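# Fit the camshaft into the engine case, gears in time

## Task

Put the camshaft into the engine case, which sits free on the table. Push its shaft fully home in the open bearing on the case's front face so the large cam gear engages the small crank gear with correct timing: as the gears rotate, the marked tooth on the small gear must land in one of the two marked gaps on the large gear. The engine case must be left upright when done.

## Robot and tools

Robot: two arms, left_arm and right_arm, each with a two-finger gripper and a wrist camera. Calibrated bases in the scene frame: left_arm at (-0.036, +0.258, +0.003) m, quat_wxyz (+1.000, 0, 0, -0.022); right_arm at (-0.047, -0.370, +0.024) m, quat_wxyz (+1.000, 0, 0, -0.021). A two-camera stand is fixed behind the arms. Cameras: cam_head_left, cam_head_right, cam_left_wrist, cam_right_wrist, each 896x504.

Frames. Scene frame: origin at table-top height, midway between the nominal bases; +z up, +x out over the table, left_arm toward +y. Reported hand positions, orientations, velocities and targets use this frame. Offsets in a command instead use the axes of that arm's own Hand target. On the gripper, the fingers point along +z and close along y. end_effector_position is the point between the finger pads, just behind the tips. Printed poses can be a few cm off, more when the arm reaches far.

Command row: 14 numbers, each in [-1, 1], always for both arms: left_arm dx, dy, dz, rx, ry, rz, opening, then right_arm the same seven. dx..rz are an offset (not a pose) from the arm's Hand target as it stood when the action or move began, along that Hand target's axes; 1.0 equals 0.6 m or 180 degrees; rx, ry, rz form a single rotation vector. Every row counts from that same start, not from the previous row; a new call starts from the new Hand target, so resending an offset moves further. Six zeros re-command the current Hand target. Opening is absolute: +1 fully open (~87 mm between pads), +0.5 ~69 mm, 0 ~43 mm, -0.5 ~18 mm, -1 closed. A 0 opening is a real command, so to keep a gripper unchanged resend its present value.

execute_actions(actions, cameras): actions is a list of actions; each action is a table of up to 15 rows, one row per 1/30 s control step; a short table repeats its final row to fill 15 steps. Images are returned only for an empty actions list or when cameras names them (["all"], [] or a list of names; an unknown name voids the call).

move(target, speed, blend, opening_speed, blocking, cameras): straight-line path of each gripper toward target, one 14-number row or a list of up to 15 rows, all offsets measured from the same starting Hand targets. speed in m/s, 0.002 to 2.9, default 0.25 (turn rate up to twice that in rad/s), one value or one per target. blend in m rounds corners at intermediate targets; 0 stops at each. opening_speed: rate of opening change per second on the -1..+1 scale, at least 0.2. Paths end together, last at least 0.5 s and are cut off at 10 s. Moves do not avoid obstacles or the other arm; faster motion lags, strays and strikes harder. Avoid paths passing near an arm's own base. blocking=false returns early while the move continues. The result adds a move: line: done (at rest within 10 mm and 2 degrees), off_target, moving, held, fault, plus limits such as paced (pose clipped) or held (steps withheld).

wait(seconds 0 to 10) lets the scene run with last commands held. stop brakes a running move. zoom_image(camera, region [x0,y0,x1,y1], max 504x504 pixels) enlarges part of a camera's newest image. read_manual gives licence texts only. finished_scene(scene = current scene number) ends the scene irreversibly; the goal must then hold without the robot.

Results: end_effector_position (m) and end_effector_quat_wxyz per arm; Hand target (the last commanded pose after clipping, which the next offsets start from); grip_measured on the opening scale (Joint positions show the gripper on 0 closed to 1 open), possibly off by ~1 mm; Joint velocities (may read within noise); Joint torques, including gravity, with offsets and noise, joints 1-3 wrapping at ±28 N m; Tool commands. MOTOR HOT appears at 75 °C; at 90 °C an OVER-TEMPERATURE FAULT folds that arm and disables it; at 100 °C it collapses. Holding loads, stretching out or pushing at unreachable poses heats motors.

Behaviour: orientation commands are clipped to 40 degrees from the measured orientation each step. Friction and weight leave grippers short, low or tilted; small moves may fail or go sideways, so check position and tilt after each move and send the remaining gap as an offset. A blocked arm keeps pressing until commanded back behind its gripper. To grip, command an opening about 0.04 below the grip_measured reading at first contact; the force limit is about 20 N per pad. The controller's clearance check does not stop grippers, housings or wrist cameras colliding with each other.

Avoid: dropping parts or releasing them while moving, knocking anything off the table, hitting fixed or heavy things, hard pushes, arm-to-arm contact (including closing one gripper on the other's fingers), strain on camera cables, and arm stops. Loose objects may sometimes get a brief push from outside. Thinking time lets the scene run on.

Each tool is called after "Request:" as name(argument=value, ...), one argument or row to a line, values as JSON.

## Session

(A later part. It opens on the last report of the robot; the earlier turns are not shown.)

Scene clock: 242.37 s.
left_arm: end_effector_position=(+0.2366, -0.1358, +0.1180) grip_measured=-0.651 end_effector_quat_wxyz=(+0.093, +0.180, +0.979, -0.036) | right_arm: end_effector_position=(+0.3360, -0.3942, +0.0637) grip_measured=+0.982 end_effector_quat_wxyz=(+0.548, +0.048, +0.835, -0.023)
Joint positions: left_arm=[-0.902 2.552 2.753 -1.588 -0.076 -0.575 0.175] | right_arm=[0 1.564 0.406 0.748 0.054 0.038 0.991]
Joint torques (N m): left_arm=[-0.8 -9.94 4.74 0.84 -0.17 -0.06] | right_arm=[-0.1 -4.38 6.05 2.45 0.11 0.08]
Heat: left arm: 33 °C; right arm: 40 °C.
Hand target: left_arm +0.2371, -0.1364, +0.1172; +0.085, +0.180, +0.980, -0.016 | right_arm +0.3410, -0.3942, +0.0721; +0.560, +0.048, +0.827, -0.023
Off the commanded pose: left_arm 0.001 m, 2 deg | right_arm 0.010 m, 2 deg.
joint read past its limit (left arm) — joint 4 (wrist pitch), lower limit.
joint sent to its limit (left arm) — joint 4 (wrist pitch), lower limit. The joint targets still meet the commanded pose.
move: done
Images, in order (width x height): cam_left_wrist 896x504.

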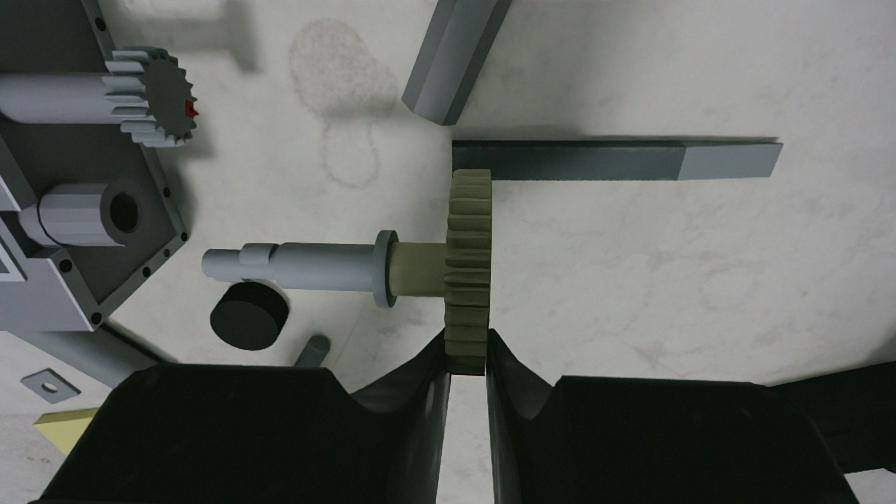

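Request:
move(
  target=[
    [-0.0195,0,0.0245,0,0,0,-0.85,-0.1425,0.095,-0.214,-0.2,-0.12,-0.13,-1],
    [-0.0195,0,0.0245,0,0,0,-0.85,0.035,0.286,-0.223,-0.3695,-0.232,-0.256,-1],
  ],
  speed=0.25,
  blend=[0.04,0],
  cameras=["all"],
)

Scene clock: 283.90 s.
left_arm: end_effector_position=(+0.2416, -0.1425, +0.1019) grip_measured=-0.651 end_effector_quat_wxyz=(+0.091, +0.181, +0.979, -0.034) | right_arm: end_effector_position=(+0.2226, -0.2132, +0.0916) grip_measured=-1.000 end_effector_quat_wxyz=(+0.651, -0.559, +0.466, +0.217)
Joint positions: left_arm=[-0.902 2.618 2.814 -1.588 -0.076 -0.574 0.175] | right_arm=[0.063 1.759 0.121 1.485 -1.172 -0.695 0]
Joint torques (N m): left_arm=[0.35 -9.83 6.78 0.82 -0.15 0.07] | right_arm=[0.5 -2.78 3.64 2.75 -0.06 -0.02]
Heat: left arm: 34 °C; right arm: 39 °C.
Hand target: left_arm +0.2502, -0.1415, +0.1048; +0.085, +0.180, +0.980, -0.016 | right_arm +0.2277, -0.2103, +0.1052; +0.679, -0.564, +0.425, +0.197
Off the commanded pose: left_arm 0.009 m, 2 deg | right_arm 0.015 m, 6 deg.
joint read past its limit (left arm) — joint 4 (wrist pitch), lower limit.
joint sent to its limit (left arm) — joint 4 (wrist pitch), lower limit. The joint targets are off in orientation, not in position.
joint sent to its limit (right arm) — joint 4 (wrist pitch), upper limit. The joint targets still meet the commanded pose.
move: off_target (right_arm)

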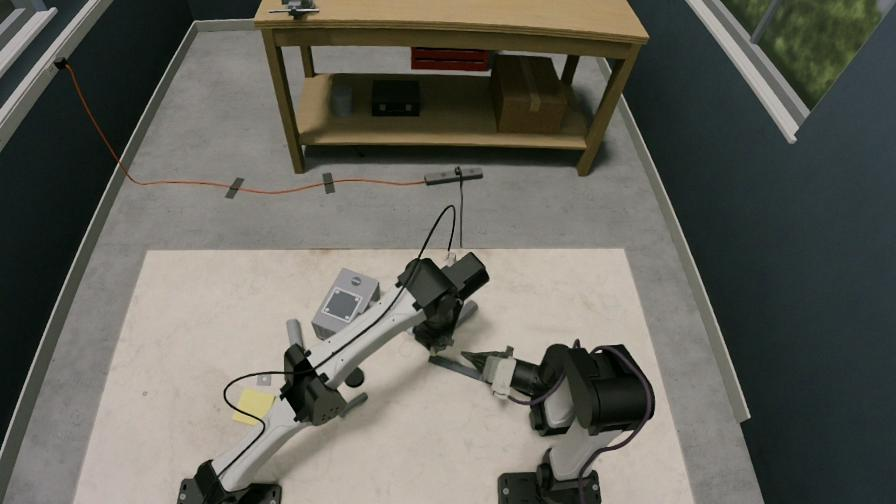

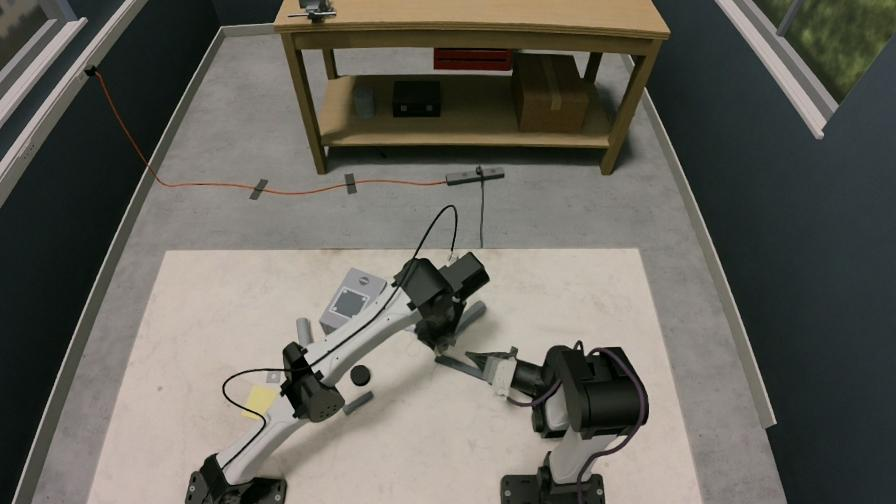

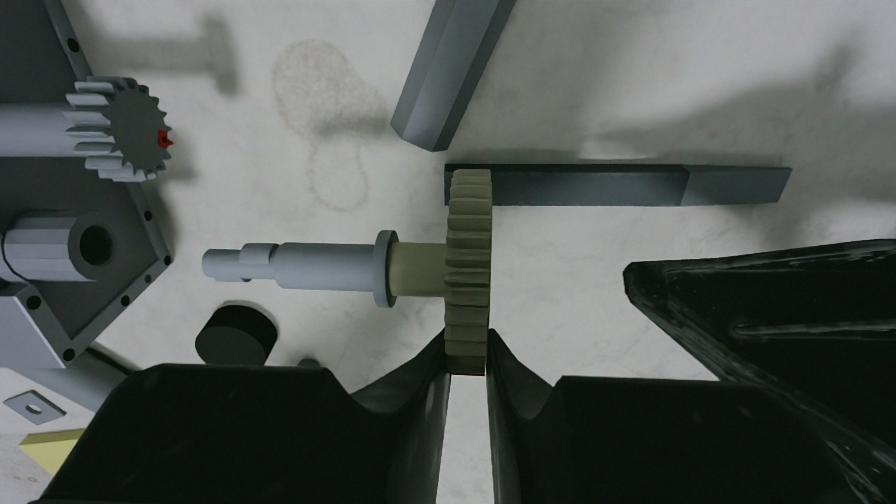

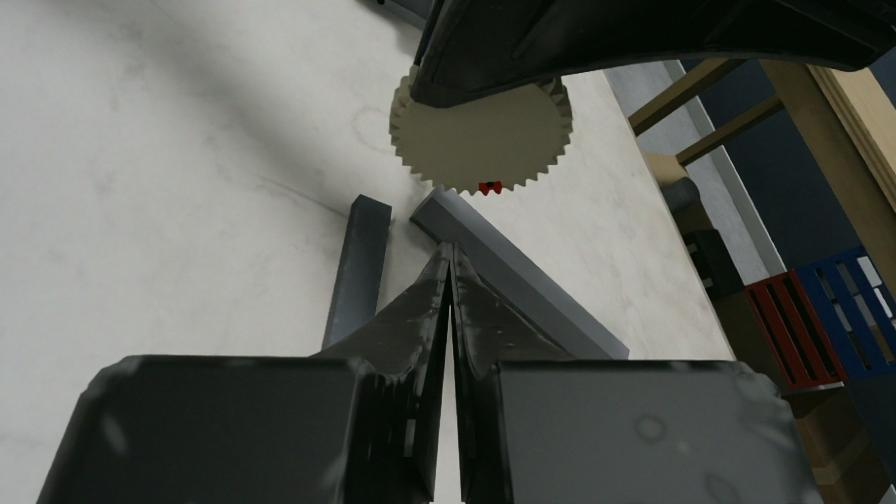

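Request:
zoom_image(
  camera="cam_left_wrist",
  region=[60, 60, 200, 200],
)

Request:
zoom_image(
  camera="cam_right_wrist",
  region=[370, 60, 600, 210],
)

Scaled by 3.600 from the camera's 896x504 image, which has a finer 1280x720 frame.

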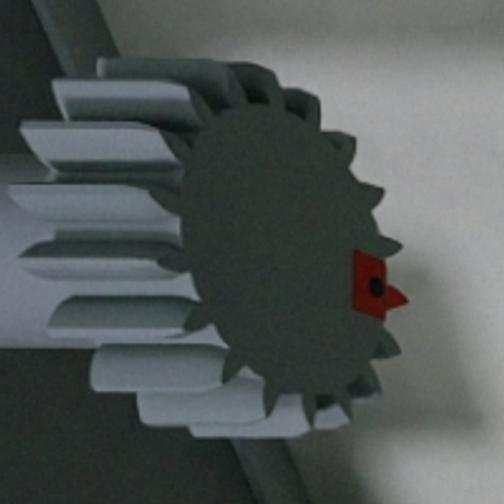

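Scaled by 2.191 from the camera's 896x504 image, which has a finer 1280x720 frame.

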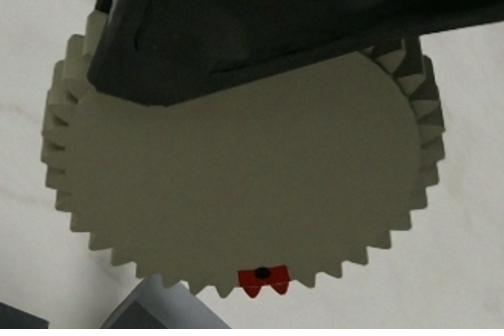

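Request:
zoom_image(
  camera="cam_left_wrist",
  region=[0, 180, 160, 300],
)

Request:
zoom_image(
  camera="cam_left_wrist",
  region=[190, 160, 500, 390],
)

Scaled by 3.150 from the camera's 896x504 image, which has a finer 1280x720 frame.

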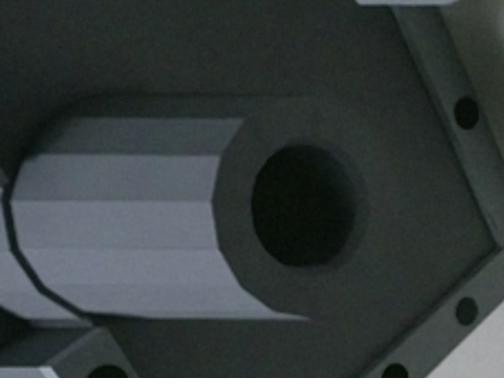

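Scaled by 1.626 from the camera's 896x504 image, which has a finer 1280x720 frame.

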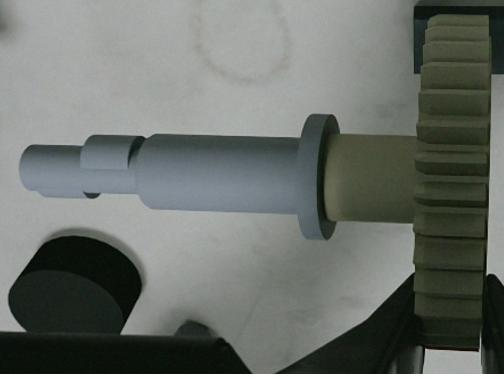

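Request:
move(
  target=[0.0533,-0.0067,0.0539,0,-0.0667,0,-0.85,0,0,0,0,0,0,-1],
  speed=0.12,
  cameras=["all"],
)

Request:
zoom_image(
  camera="cam_right_wrist",
  region=[350, 60, 700, 260],
)

Request:
zoom_image(
  camera="cam_left_wrist",
  region=[0, 100, 504, 400],
)

Scene clock: 365.13 s.
left_arm: end_effector_position=(+0.2171, -0.1291, +0.0453) grip_measured=-0.651 end_effector_quat_wxyz=(+0.155, +0.185, +0.970, -0.015) | right_arm: end_effector_position=(+0.2226, -0.2132, +0.0917) grip_measured=-1.000 end_effector_quat_wxyz=(+0.651, -0.559, +0.466, +0.217)
Joint positions: left_arm=[-0.975 2.251 1.913 -0.997 -0.207 -0.617 0.175] | right_arm=[0.063 1.759 0.121 1.485 -1.172 -0.695 0]
Joint torques (N m): left_arm=[-0.59 -12.92 5.24 1.2 -0.31 -0.06] | right_arm=[0.4 -2.81 3.73 2.71 -0.08 -0.03]
Heat: left arm: 38 °C; right arm: 38 °C.
Hand target: left_arm +0.2245, -0.1361, +0.0673; +0.187, +0.178, +0.965, -0.035 | right_arm +0.2277, -0.2103, +0.1052; +0.679, -0.564, +0.425, +0.197
Off the commanded pose: left_arm 0.024 m, 4 deg | right_arm 0.015 m, 6 deg.
joint sent to its limit (right arm) — joint 4 (wrist pitch), upper limit. The joint targets still meet the commanded pose.
move: off_target (left_arm, right_arm)

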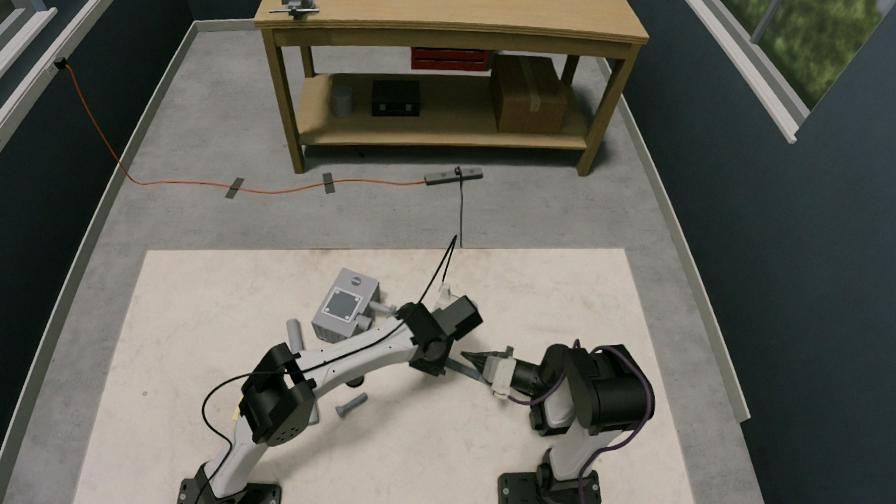

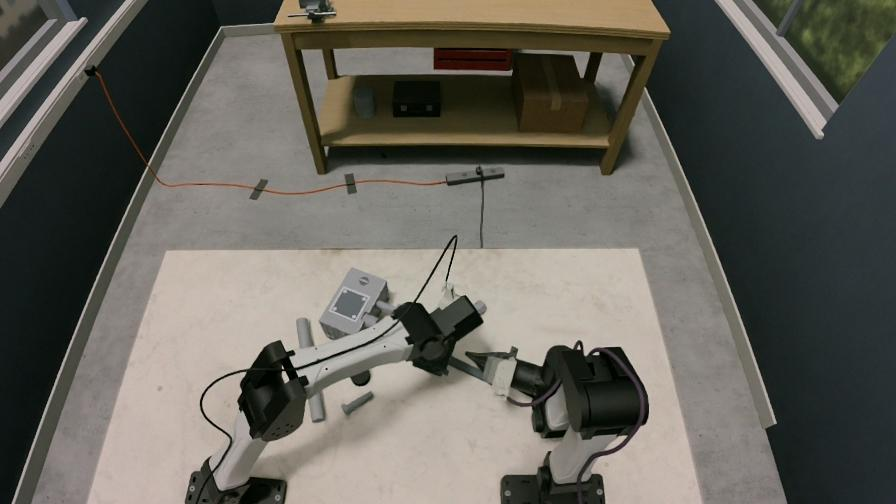

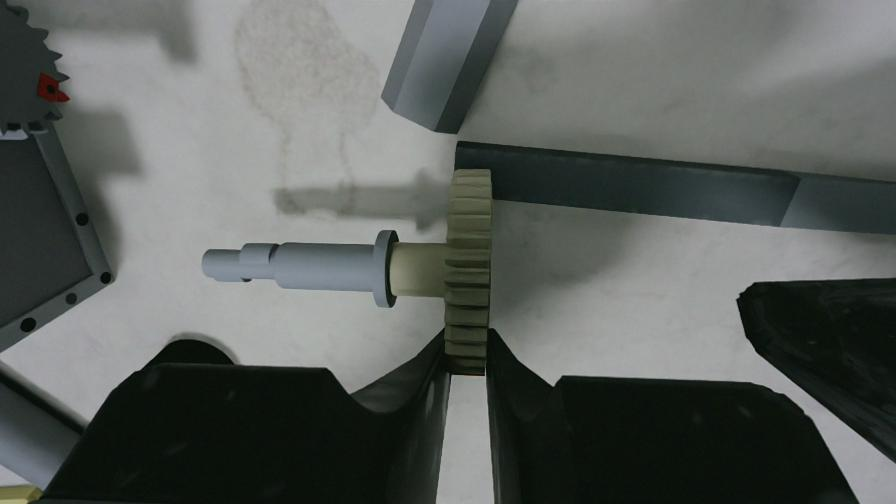

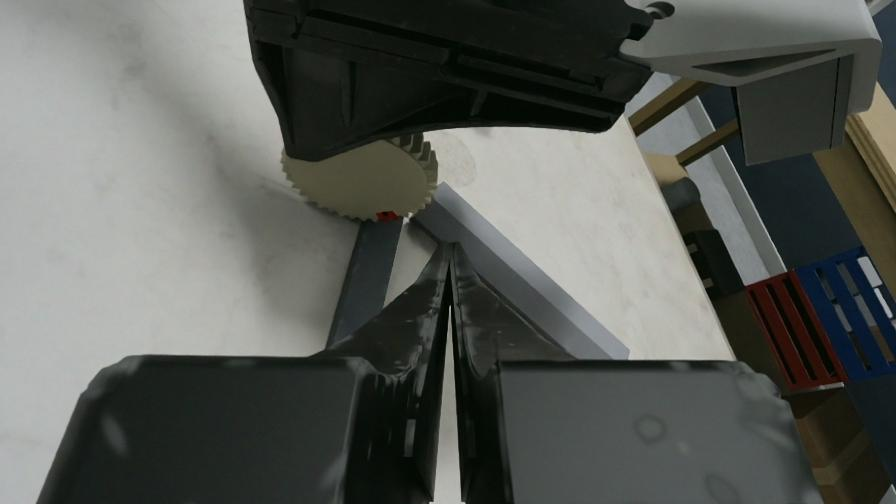

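Scaled by 1.440 from the camera's 896x504 image, which has a finer 1280x720 frame.

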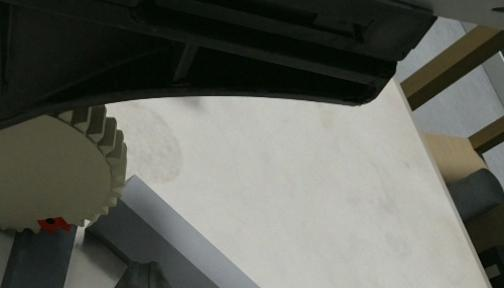

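Scaled by 1.000.

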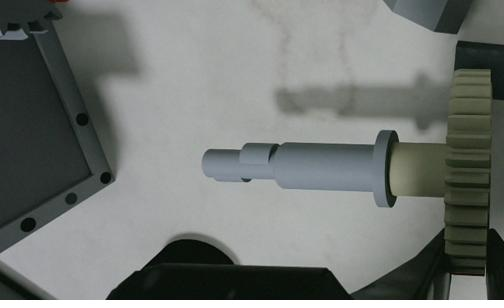

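Request:
move(
  target=[-0.0285,-0.006,-0.028,0,0,0,-0.85,0,0,0,0,0,0,-1],
  speed=0.1,
  cameras=["cam_left_wrist","cam_right_wrist"],
)

Request:
zoom_image(
  camera="cam_left_wrist",
  region=[0, 20, 504, 380],
)

Scene clock: 379.60 s.
left_arm: end_effector_position=(+0.2253, -0.1423, +0.0818) grip_measured=-0.651 end_effector_quat_wxyz=(+0.174, +0.181, +0.967, -0.036) | right_arm: end_effector_position=(+0.2226, -0.2132, +0.0917) grip_measured=-1.000 end_effector_quat_wxyz=(+0.651, -0.559, +0.466, +0.217)
Joint positions: left_arm=[-0.975 2.251 2.051 -1.077 -0.208 -0.617 0.175] | right_arm=[0.063 1.759 0.121 1.485 -1.172 -0.695 0]
Joint torques (N m): left_arm=[-0.1 -9.36 7.53 0.95 -0.28 0.01] | right_arm=[0.44 -2.76 3.64 2.75 -0.06 -0.02]
Heat: left arm: 44 °C; right arm: 38 °C.
Hand target: left_arm +0.2322, -0.1428, +0.0894; +0.187, +0.178, +0.965, -0.035 | right_arm +0.2277, -0.2103, +0.1052; +0.679, -0.564, +0.425, +0.197
Off the commanded pose: left_arm 0.010 m, 2 deg | right_arm 0.015 m, 6 deg.
joint sent to its limit (right arm) — joint 4 (wrist pitch), upper limit. The joint targets still meet the commanded pose.
move: off_target (right_arm)
Images, in order (width x height): cam_left_wrist 896x504, cam_right_wrist 896x504.

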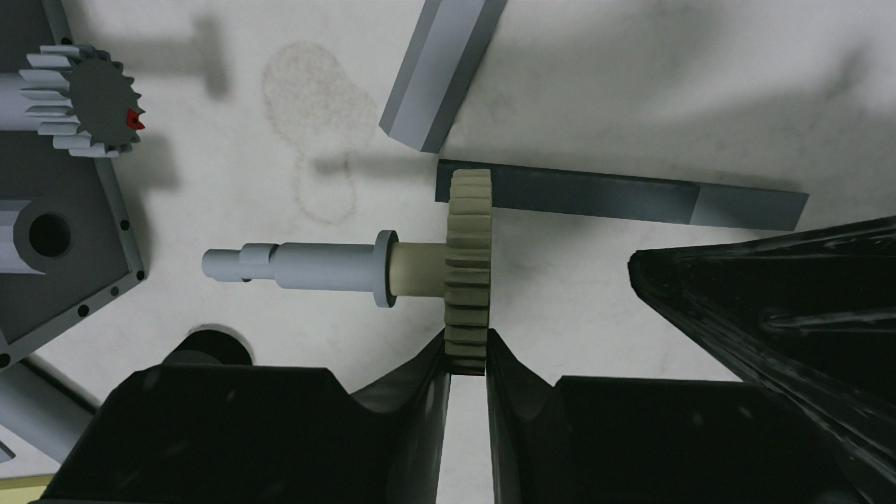

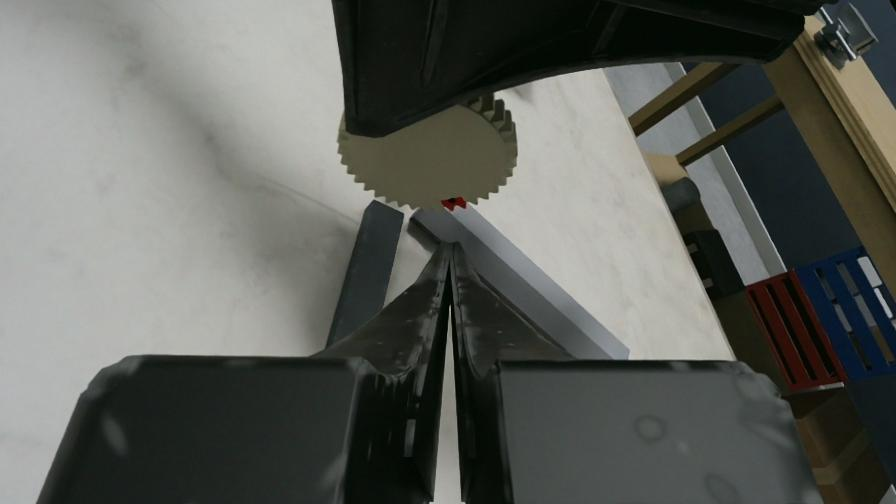

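Scaled by 1.000.

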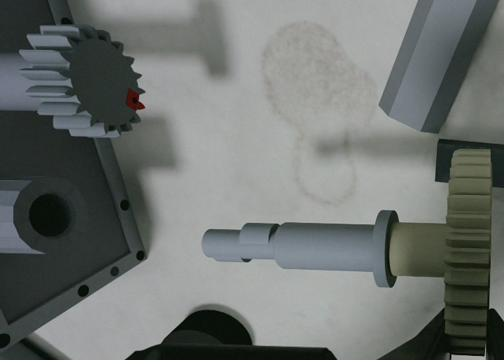

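Request:
move(
  target=[0.006,0.075,0.0155,0,0,0,-0.85,0,0,0,0,0,0,-1],
  speed=0.1,
  cameras=["cam_left_wrist","cam_right_wrist"],
)

Request:
zoom_image(
  camera="cam_left_wrist",
  region=[0, 20, 504, 380],
)

Scene clock: 392.73 s.
left_arm: end_effector_position=(+0.2434, -0.0946, +0.0614) grip_measured=-0.651 end_effector_quat_wxyz=(+0.164, +0.178, +0.970, -0.013) | right_arm: end_effector_position=(+0.2226, -0.2132, +0.0917) grip_measured=-1.000 end_effector_quat_wxyz=(+0.651, -0.559, +0.466, +0.217)
Joint positions: left_arm=[-0.889 2.167 1.838 -0.979 -0.203 -0.543 0.175] | right_arm=[0.063 1.759 0.121 1.485 -1.172 -0.695 0]
Joint torques (N m): left_arm=[-0.47 -12.01 5.08 1.24 -0.05 0.06] | right_arm=[0.44 -2.8 3.75 2.74 -0.09 -0.03]
Heat: left arm: 44 °C; right arm: 39 °C.
Hand target: left_arm +0.2482, -0.1009, +0.0794; +0.187, +0.178, +0.965, -0.035 | right_arm +0.2277, -0.2103, +0.1052; +0.679, -0.564, +0.425, +0.197
Off the commanded pose: left_arm 0.020 m, 4 deg | right_arm 0.015 m, 6 deg.
joint sent to its limit (right arm) — joint 4 (wrist pitch), upper limit. The joint targets still meet the commanded pose.
move: off_target (left_arm, right_arm)
Images, in order (width x height): cam_left_wrist 896x504, cam_right_wrist 896x504.

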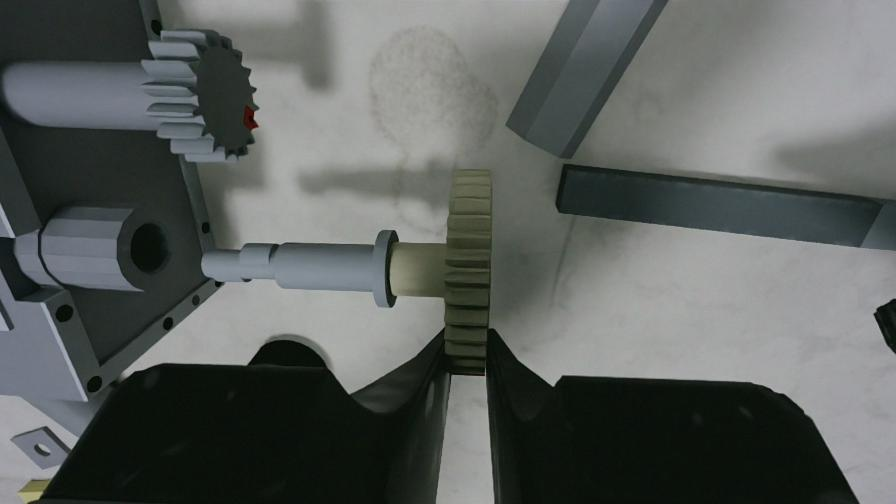

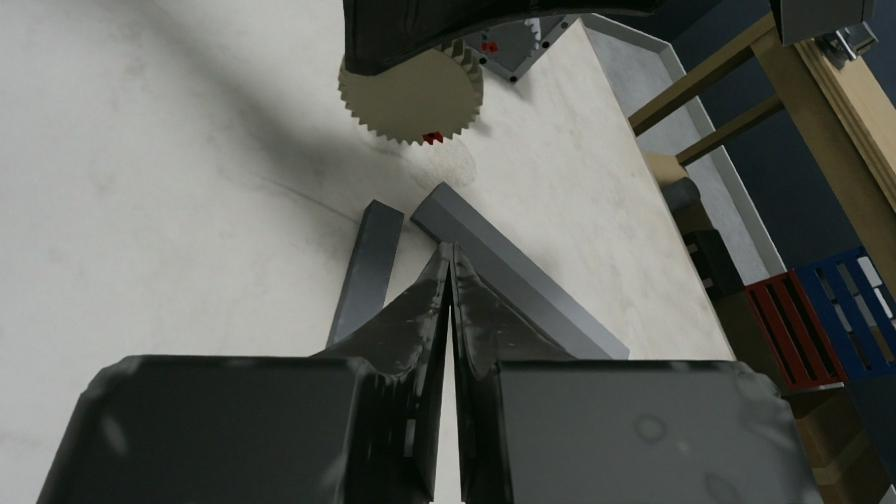

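Scaled by 1.000.

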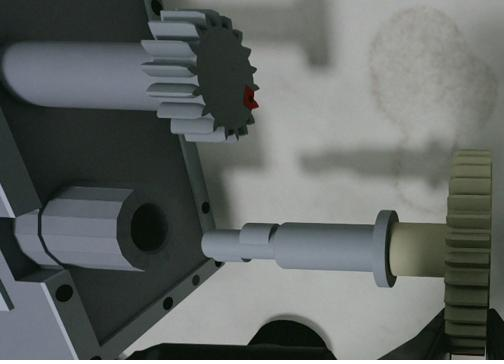

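Request:
move(
  target=[-0.017,0,0.007,0.0105,0,0,-0.85,0,0,0,0,0,0,-1],
  speed=0.06,
  cameras=["cam_left_wrist","cam_right_wrist"],
)

Request:
zoom_image(
  camera="cam_left_wrist",
  region=[60, 160, 400, 340],
)

Request:
zoom_image(
  camera="cam_right_wrist",
  region=[330, 0, 570, 160],
)

Scene clock: 406.37 s.
left_arm: end_effector_position=(+0.2478, -0.0941, +0.0614) grip_measured=-0.651 end_effector_quat_wxyz=(+0.158, +0.183, +0.970, -0.026) | right_arm: end_effector_position=(+0.2226, -0.2132, +0.0917) grip_measured=-1.000 end_effector_quat_wxyz=(+0.651, -0.559, +0.466, +0.217)
Joint positions: left_arm=[-0.869 2.167 1.838 -0.967 -0.169 -0.516 0.175] | right_arm=[0.063 1.759 0.121 1.485 -1.172 -0.695 0]
Joint torques (N m): left_arm=[-0.05 -10.59 7.45 1.27 -0.01 0.06] | right_arm=[0.38 -2.8 3.7 2.75 -0.08 -0.02]
Heat: left arm: 46 °C; right arm: 39 °C.
Hand target: left_arm +0.2586, -0.1048, +0.0793; +0.184, +0.181, +0.965, -0.051 | right_arm +0.2277, -0.2103, +0.1052; +0.679, -0.564, +0.425, +0.197
Off the commanded pose: left_arm 0.023 m, 4 deg | right_arm 0.015 m, 6 deg.
joint sent to its limit (right arm) — joint 4 (wrist pitch), upper limit. The joint targets still meet the commanded pose.
move: off_target (left_arm, right_arm)
Images, in order (width x height): cam_left_wrist 896x504, cam_right_wrist 896x504.

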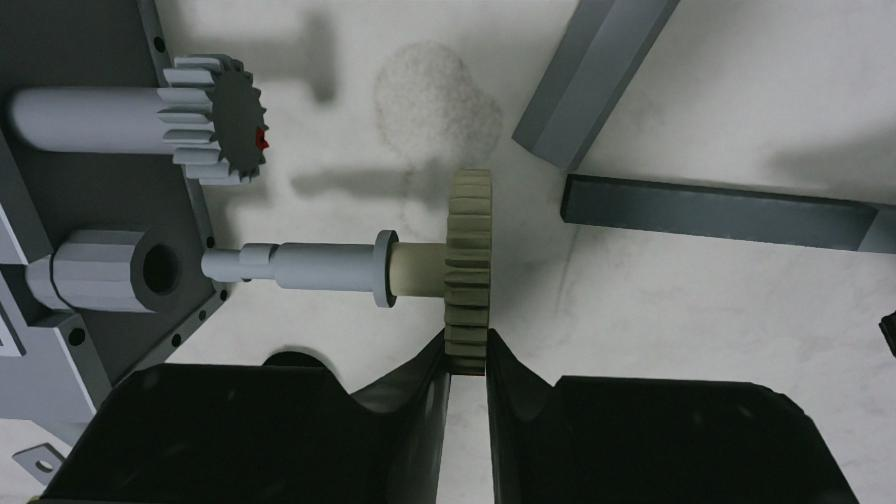

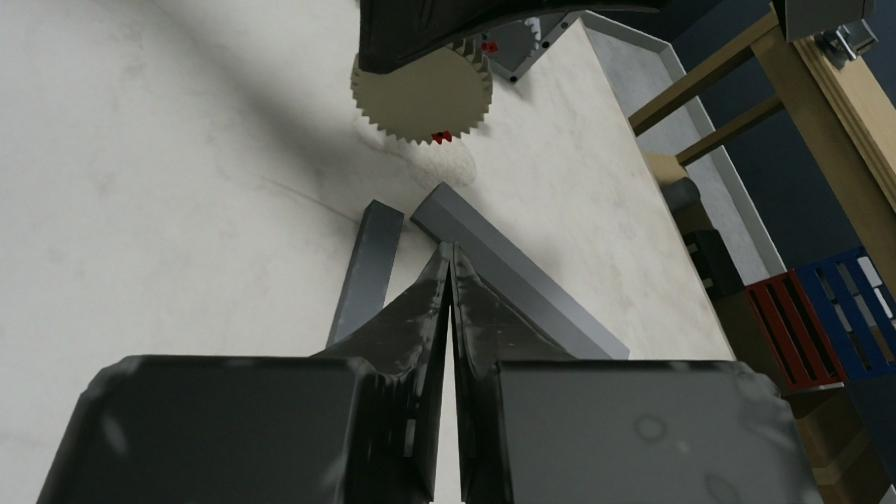

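Scaled by 1.482 from the camera's 896x504 image, which has a finer 1280x720 frame.

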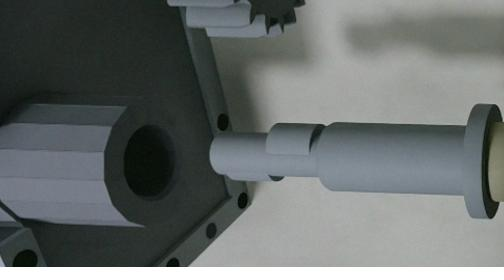

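Scaled by 2.100 from the camera's 896x504 image, which has a finer 1280x720 frame.

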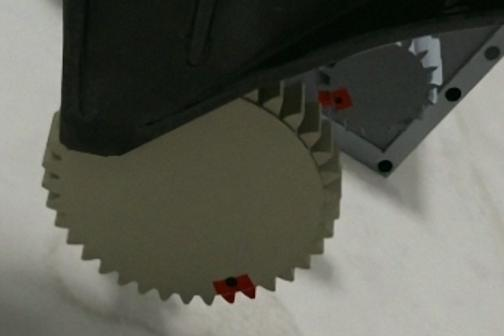

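Request:
move(
  target=[0.001,0.0417,-0.002,0,0,0,-0.85,0,0,0,0,0,0,-1],
  speed=0.05,
  cameras=["cam_left_wrist","cam_right_wrist"],
)

Request:
zoom_image(
  camera="cam_left_wrist",
  region=[60, 160, 400, 340],
)

Scene clock: 428.87 s.
left_arm: end_effector_position=(+0.2558, -0.0816, +0.0595) grip_measured=-0.651 end_effector_quat_wxyz=(+0.155, +0.186, +0.969, -0.038) | right_arm: end_effector_position=(+0.2226, -0.2132, +0.0917) grip_measured=-1.000 end_effector_quat_wxyz=(+0.651, -0.559, +0.466, +0.217)
Joint positions: left_arm=[-0.828 2.134 1.776 -0.921 -0.135 -0.473 0.175] | right_arm=[0.063 1.759 0.121 1.485 -1.172 -0.695 0]
Joint torques (N m): left_arm=[0.62 -12.1 5.31 1.23 -0.17 0.09] | right_arm=[0.4 -2.7 3.64 2.77 -0.08 -0.02]
Heat: left arm: 47 °C; right arm: 39 °C.
Hand target: left_arm +0.2669, -0.0812, +0.0794; +0.184, +0.181, +0.965, -0.051 | right_arm +0.2277, -0.2103, +0.1052; +0.679, -0.564, +0.425, +0.197
Off the commanded pose: left_arm 0.023 m, 4 deg | right_arm 0.015 m, 6 deg.
joint sent to its limit (right arm) — joint 4 (wrist pitch), upper limit. The joint targets still meet the commanded pose.
move: off_target (left_arm, right_arm)
Images, in order (width x height): cam_left_wrist 896x504, cam_right_wrist 896x504.

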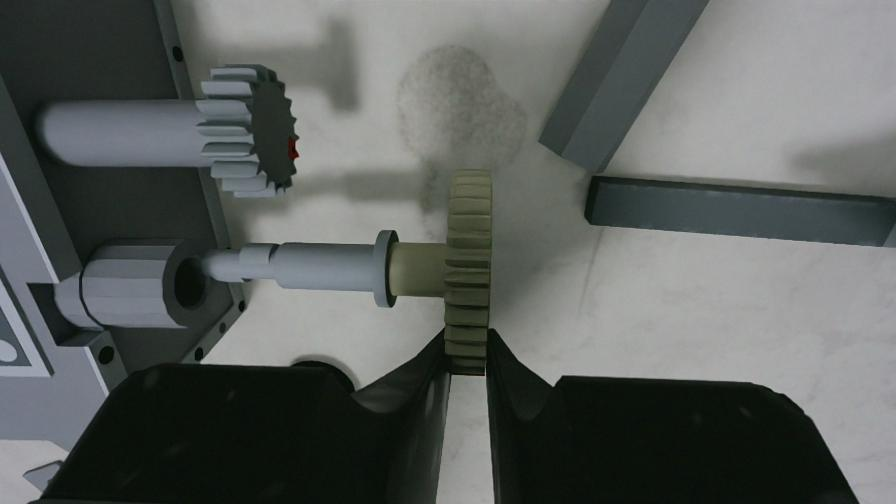

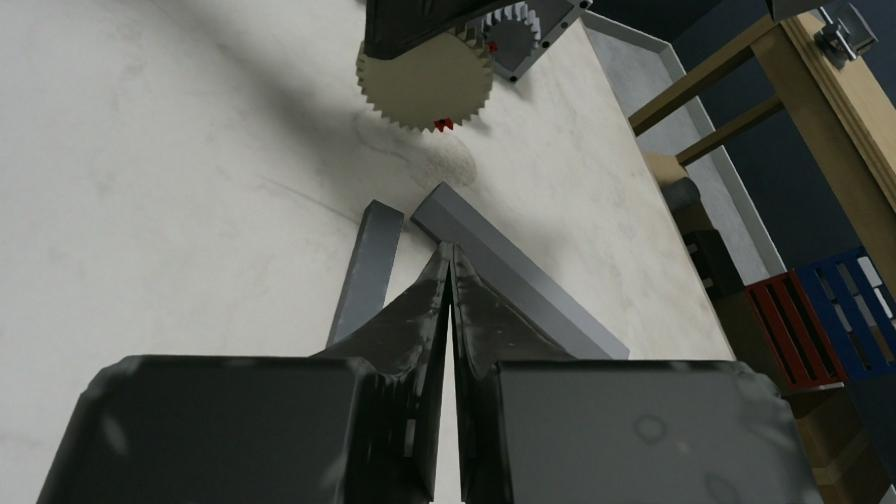

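Scaled by 1.482 from the camera's 896x504 image, which has a finer 1280x720 frame.

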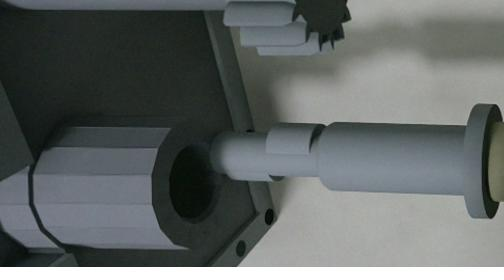

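Request:
move(
  target=[0.006,0,-0.008,0.004,0,-0.004,-0.85,0,0,0,0,0,0,-1],
  speed=0.05,
  cameras=["cam_left_wrist"],
)

Request:
zoom_image(
  camera="cam_left_wrist",
  region=[60, 160, 400, 340],
)

Scene clock: 437.67 s.
left_arm: end_effector_position=(+0.2520, -0.0797, +0.0629) grip_measured=-0.651 end_effector_quat_wxyz=(+0.156, +0.187, +0.969, -0.045) | right_arm: end_effector_position=(+0.2226, -0.2132, +0.0917) grip_measured=-1.000 end_effector_quat_wxyz=(+0.651, -0.559, +0.466, +0.217)
Joint positions: left_arm=[-0.828 2.106 1.747 -0.91 -0.126 -0.473 0.175] | right_arm=[0.063 1.759 0.121 1.485 -1.172 -0.695 0]
Joint torques (N m): left_arm=[0.65 -11.95 5.26 1.22 -0.13 -0.02] | right_arm=[0.44 -2.76 3.7 2.73 -0.09 -0.01]
Heat: left arm: 48 °C; right arm: 40 °C.
Hand target: left_arm +0.2622, -0.0791, +0.0824; +0.183, +0.176, +0.966, -0.058 | right_arm +0.2277, -0.2103, +0.1052; +0.679, -0.564, +0.425, +0.197
Off the commanded pose: left_arm 0.022 m, 4 deg | right_arm 0.015 m, 6 deg.
joint sent to its limit (right arm) — joint 4 (wrist pitch), upper limit. The joint targets still meet the commanded pose.
move: off_target (left_arm, right_arm)
Images, in order (width x height): cam_left_wrist 896x504.

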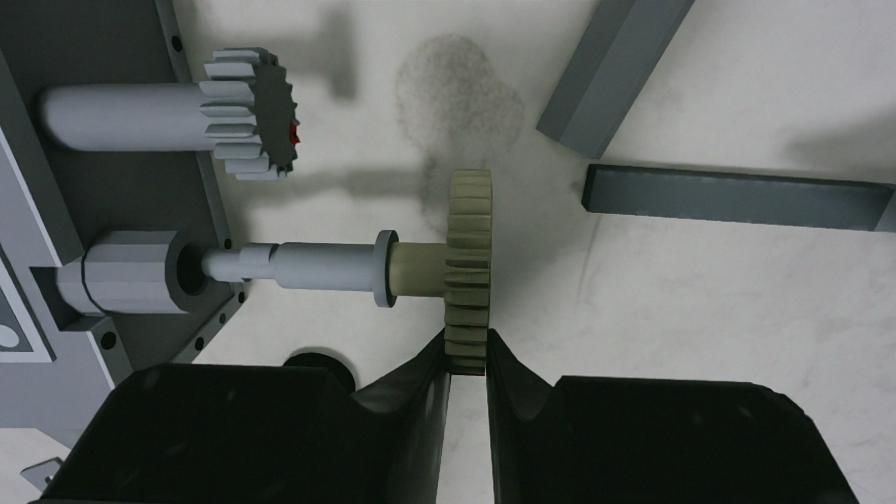

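Scaled by 1.482 from the camera's 896x504 image, which has a finer 1280x720 frame.

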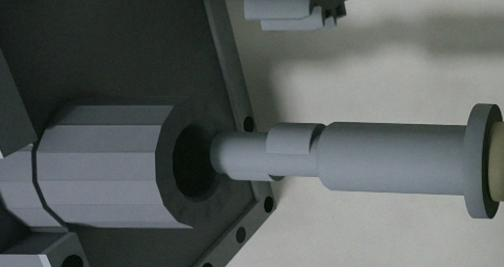

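Request:
move(
  target=[0.002,0.035,-0.003,0,0,0,-0.85,0,0,0,0,0,0,-1],
  speed=0.05,
  cameras=["cam_left_wrist","cam_right_wrist"],
)

Request:
zoom_image(
  camera="cam_left_wrist",
  region=[60, 160, 400, 340],
)

Scene clock: 447.43 s.
left_arm: end_effector_position=(+0.2558, -0.0634, +0.0641) grip_measured=-0.651 end_effector_quat_wxyz=(+0.151, +0.181, +0.970, -0.055) | right_arm: end_effector_position=(+0.2226, -0.2132, +0.0917) grip_measured=-1.000 end_effector_quat_wxyz=(+0.651, -0.559, +0.466, +0.217)
Joint positions: left_arm=[-0.786 2.06 1.68 -0.881 -0.093 -0.447 0.175] | right_arm=[0.063 1.759 0.121 1.485 -1.172 -0.695 0]
Joint torques (N m): left_arm=[0.72 -11.59 5.27 1.21 -0.3 0.13] | right_arm=[0.43 -2.71 3.67 2.75 -0.07 -0.01]
Heat: left arm: 48 °C; right arm: 40 °C.
Hand target: left_arm +0.2682, -0.0589, +0.0827; +0.183, +0.176, +0.965, -0.058 | right_arm +0.2277, -0.2103, +0.1052; +0.679, -0.564, +0.425, +0.197
Off the commanded pose: left_arm 0.023 m, 4 deg | right_arm 0.015 m, 6 deg.
joint sent to its limit (right arm) — joint 4 (wrist pitch), upper limit. The joint targets still meet the commanded pose.
move: off_target (left_arm, right_arm)
Images, in order (width x height): cam_left_wrist 896x504, cam_right_wrist 896x504.

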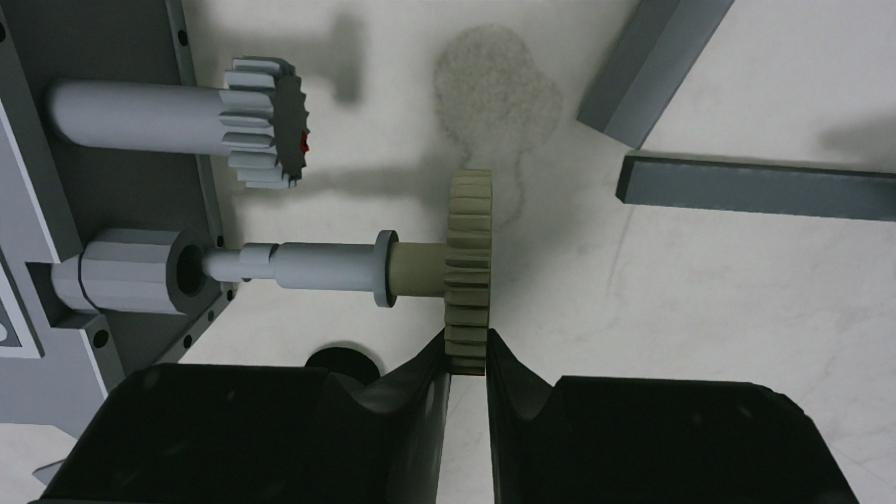

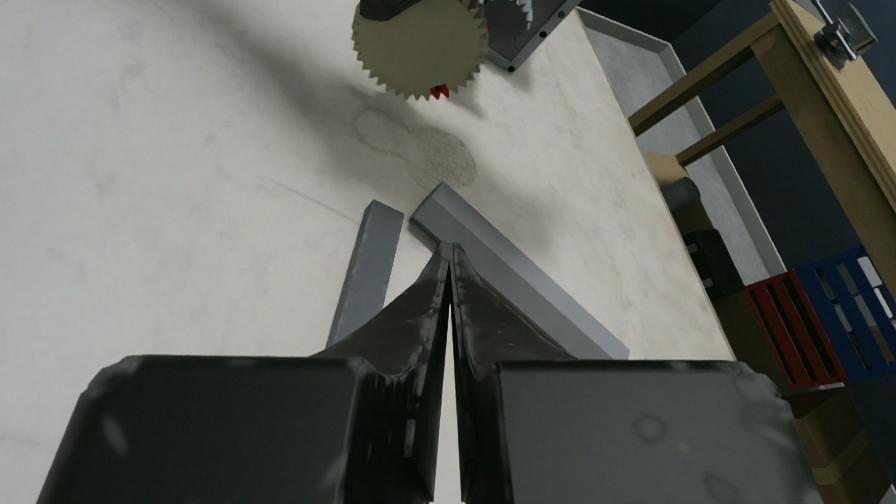

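Scaled by 1.482 from the camera's 896x504 image, which has a finer 1280x720 frame.

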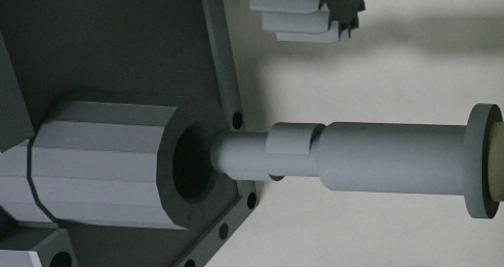

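Request:
execute_actions(
  actions=[],
  cameras=["all"],
)

Request:
zoom_image(
  camera="cam_head_right",
  region=[270, 220, 530, 420],
)

Request:
zoom_image(
  camera="cam_right_wrist",
  region=[330, 0, 570, 160],
)

Scene clock: 471.93 s.
left_arm: end_effector_position=(+0.2558, -0.0634, +0.0641) grip_measured=-0.651 end_effector_quat_wxyz=(+0.151, +0.181, +0.970, -0.055) | right_arm: end_effector_position=(+0.2226, -0.2132, +0.0917) grip_measured=-1.000 end_effector_quat_wxyz=(+0.651, -0.559, +0.466, +0.217)
Joint positions: left_arm=[-0.786 2.06 1.68 -0.881 -0.093 -0.447 0.175] | right_arm=[0.063 1.759 0.121 1.485 -1.172 -0.695 0]
Joint velocities: left_arm=[within noise] | right_arm=[-0.002 0.051 -0.012 0.037 -0.051 0.022 0]
Joint torques (N m): left_arm=[0.7 -11.62 5.27 1.21 -0.3 0.12] | right_arm=[0.49 -2.74 3.74 2.74 -0.08 -0.03]
Heat: left arm: 50 °C; right arm: 40 °C.
Hand target: left_arm +0.2682, -0.0589, +0.0827; +0.183, +0.176, +0.966, -0.058 | right_arm +0.2277, -0.2103, +0.1052; +0.679, -0.564, +0.425, +0.197
Tool commands: left_gripper/opening=-0.85 right_gripper/opening=-1.0
Off the commanded pose: left_arm 0.023 m, 4 deg | right_arm 0.015 m, 6 deg.

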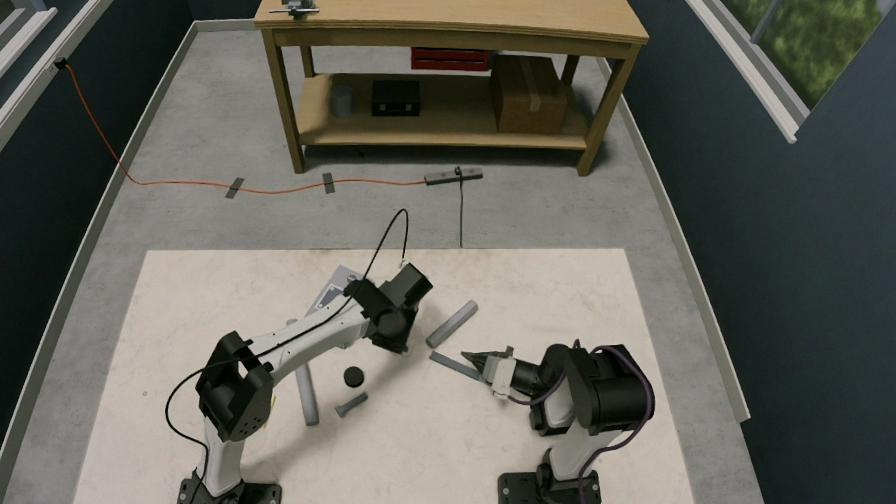

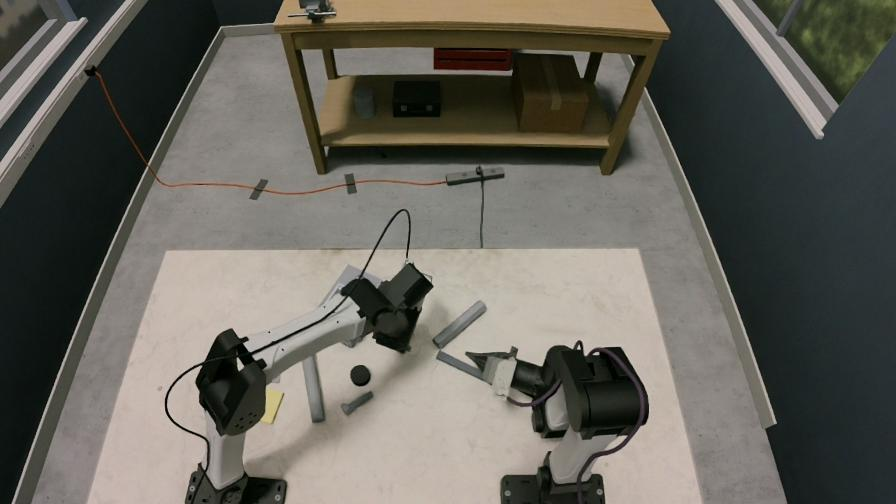

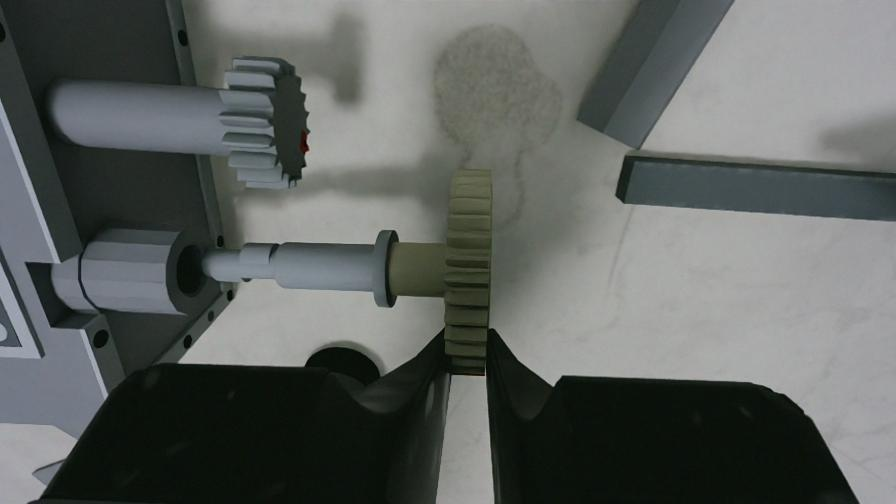

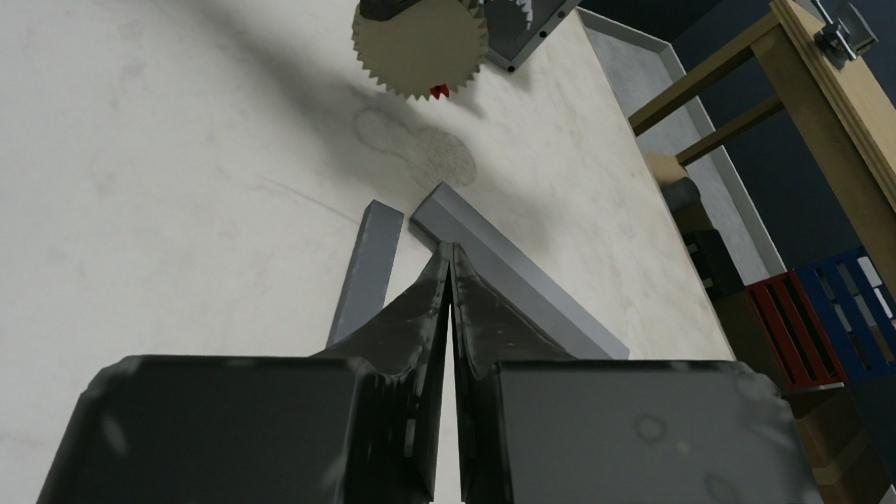

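Scaled by 1.938 from the camera's 896x504 image, which has a finer 1280x720 frame.

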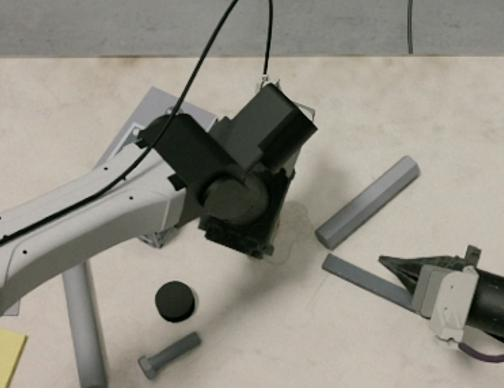

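Scaled by 2.100 from the camera's 896x504 image, which has a finer 1280x720 frame.

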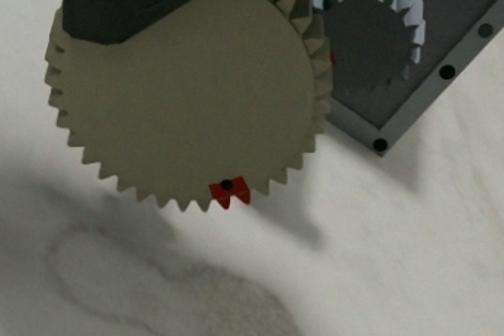

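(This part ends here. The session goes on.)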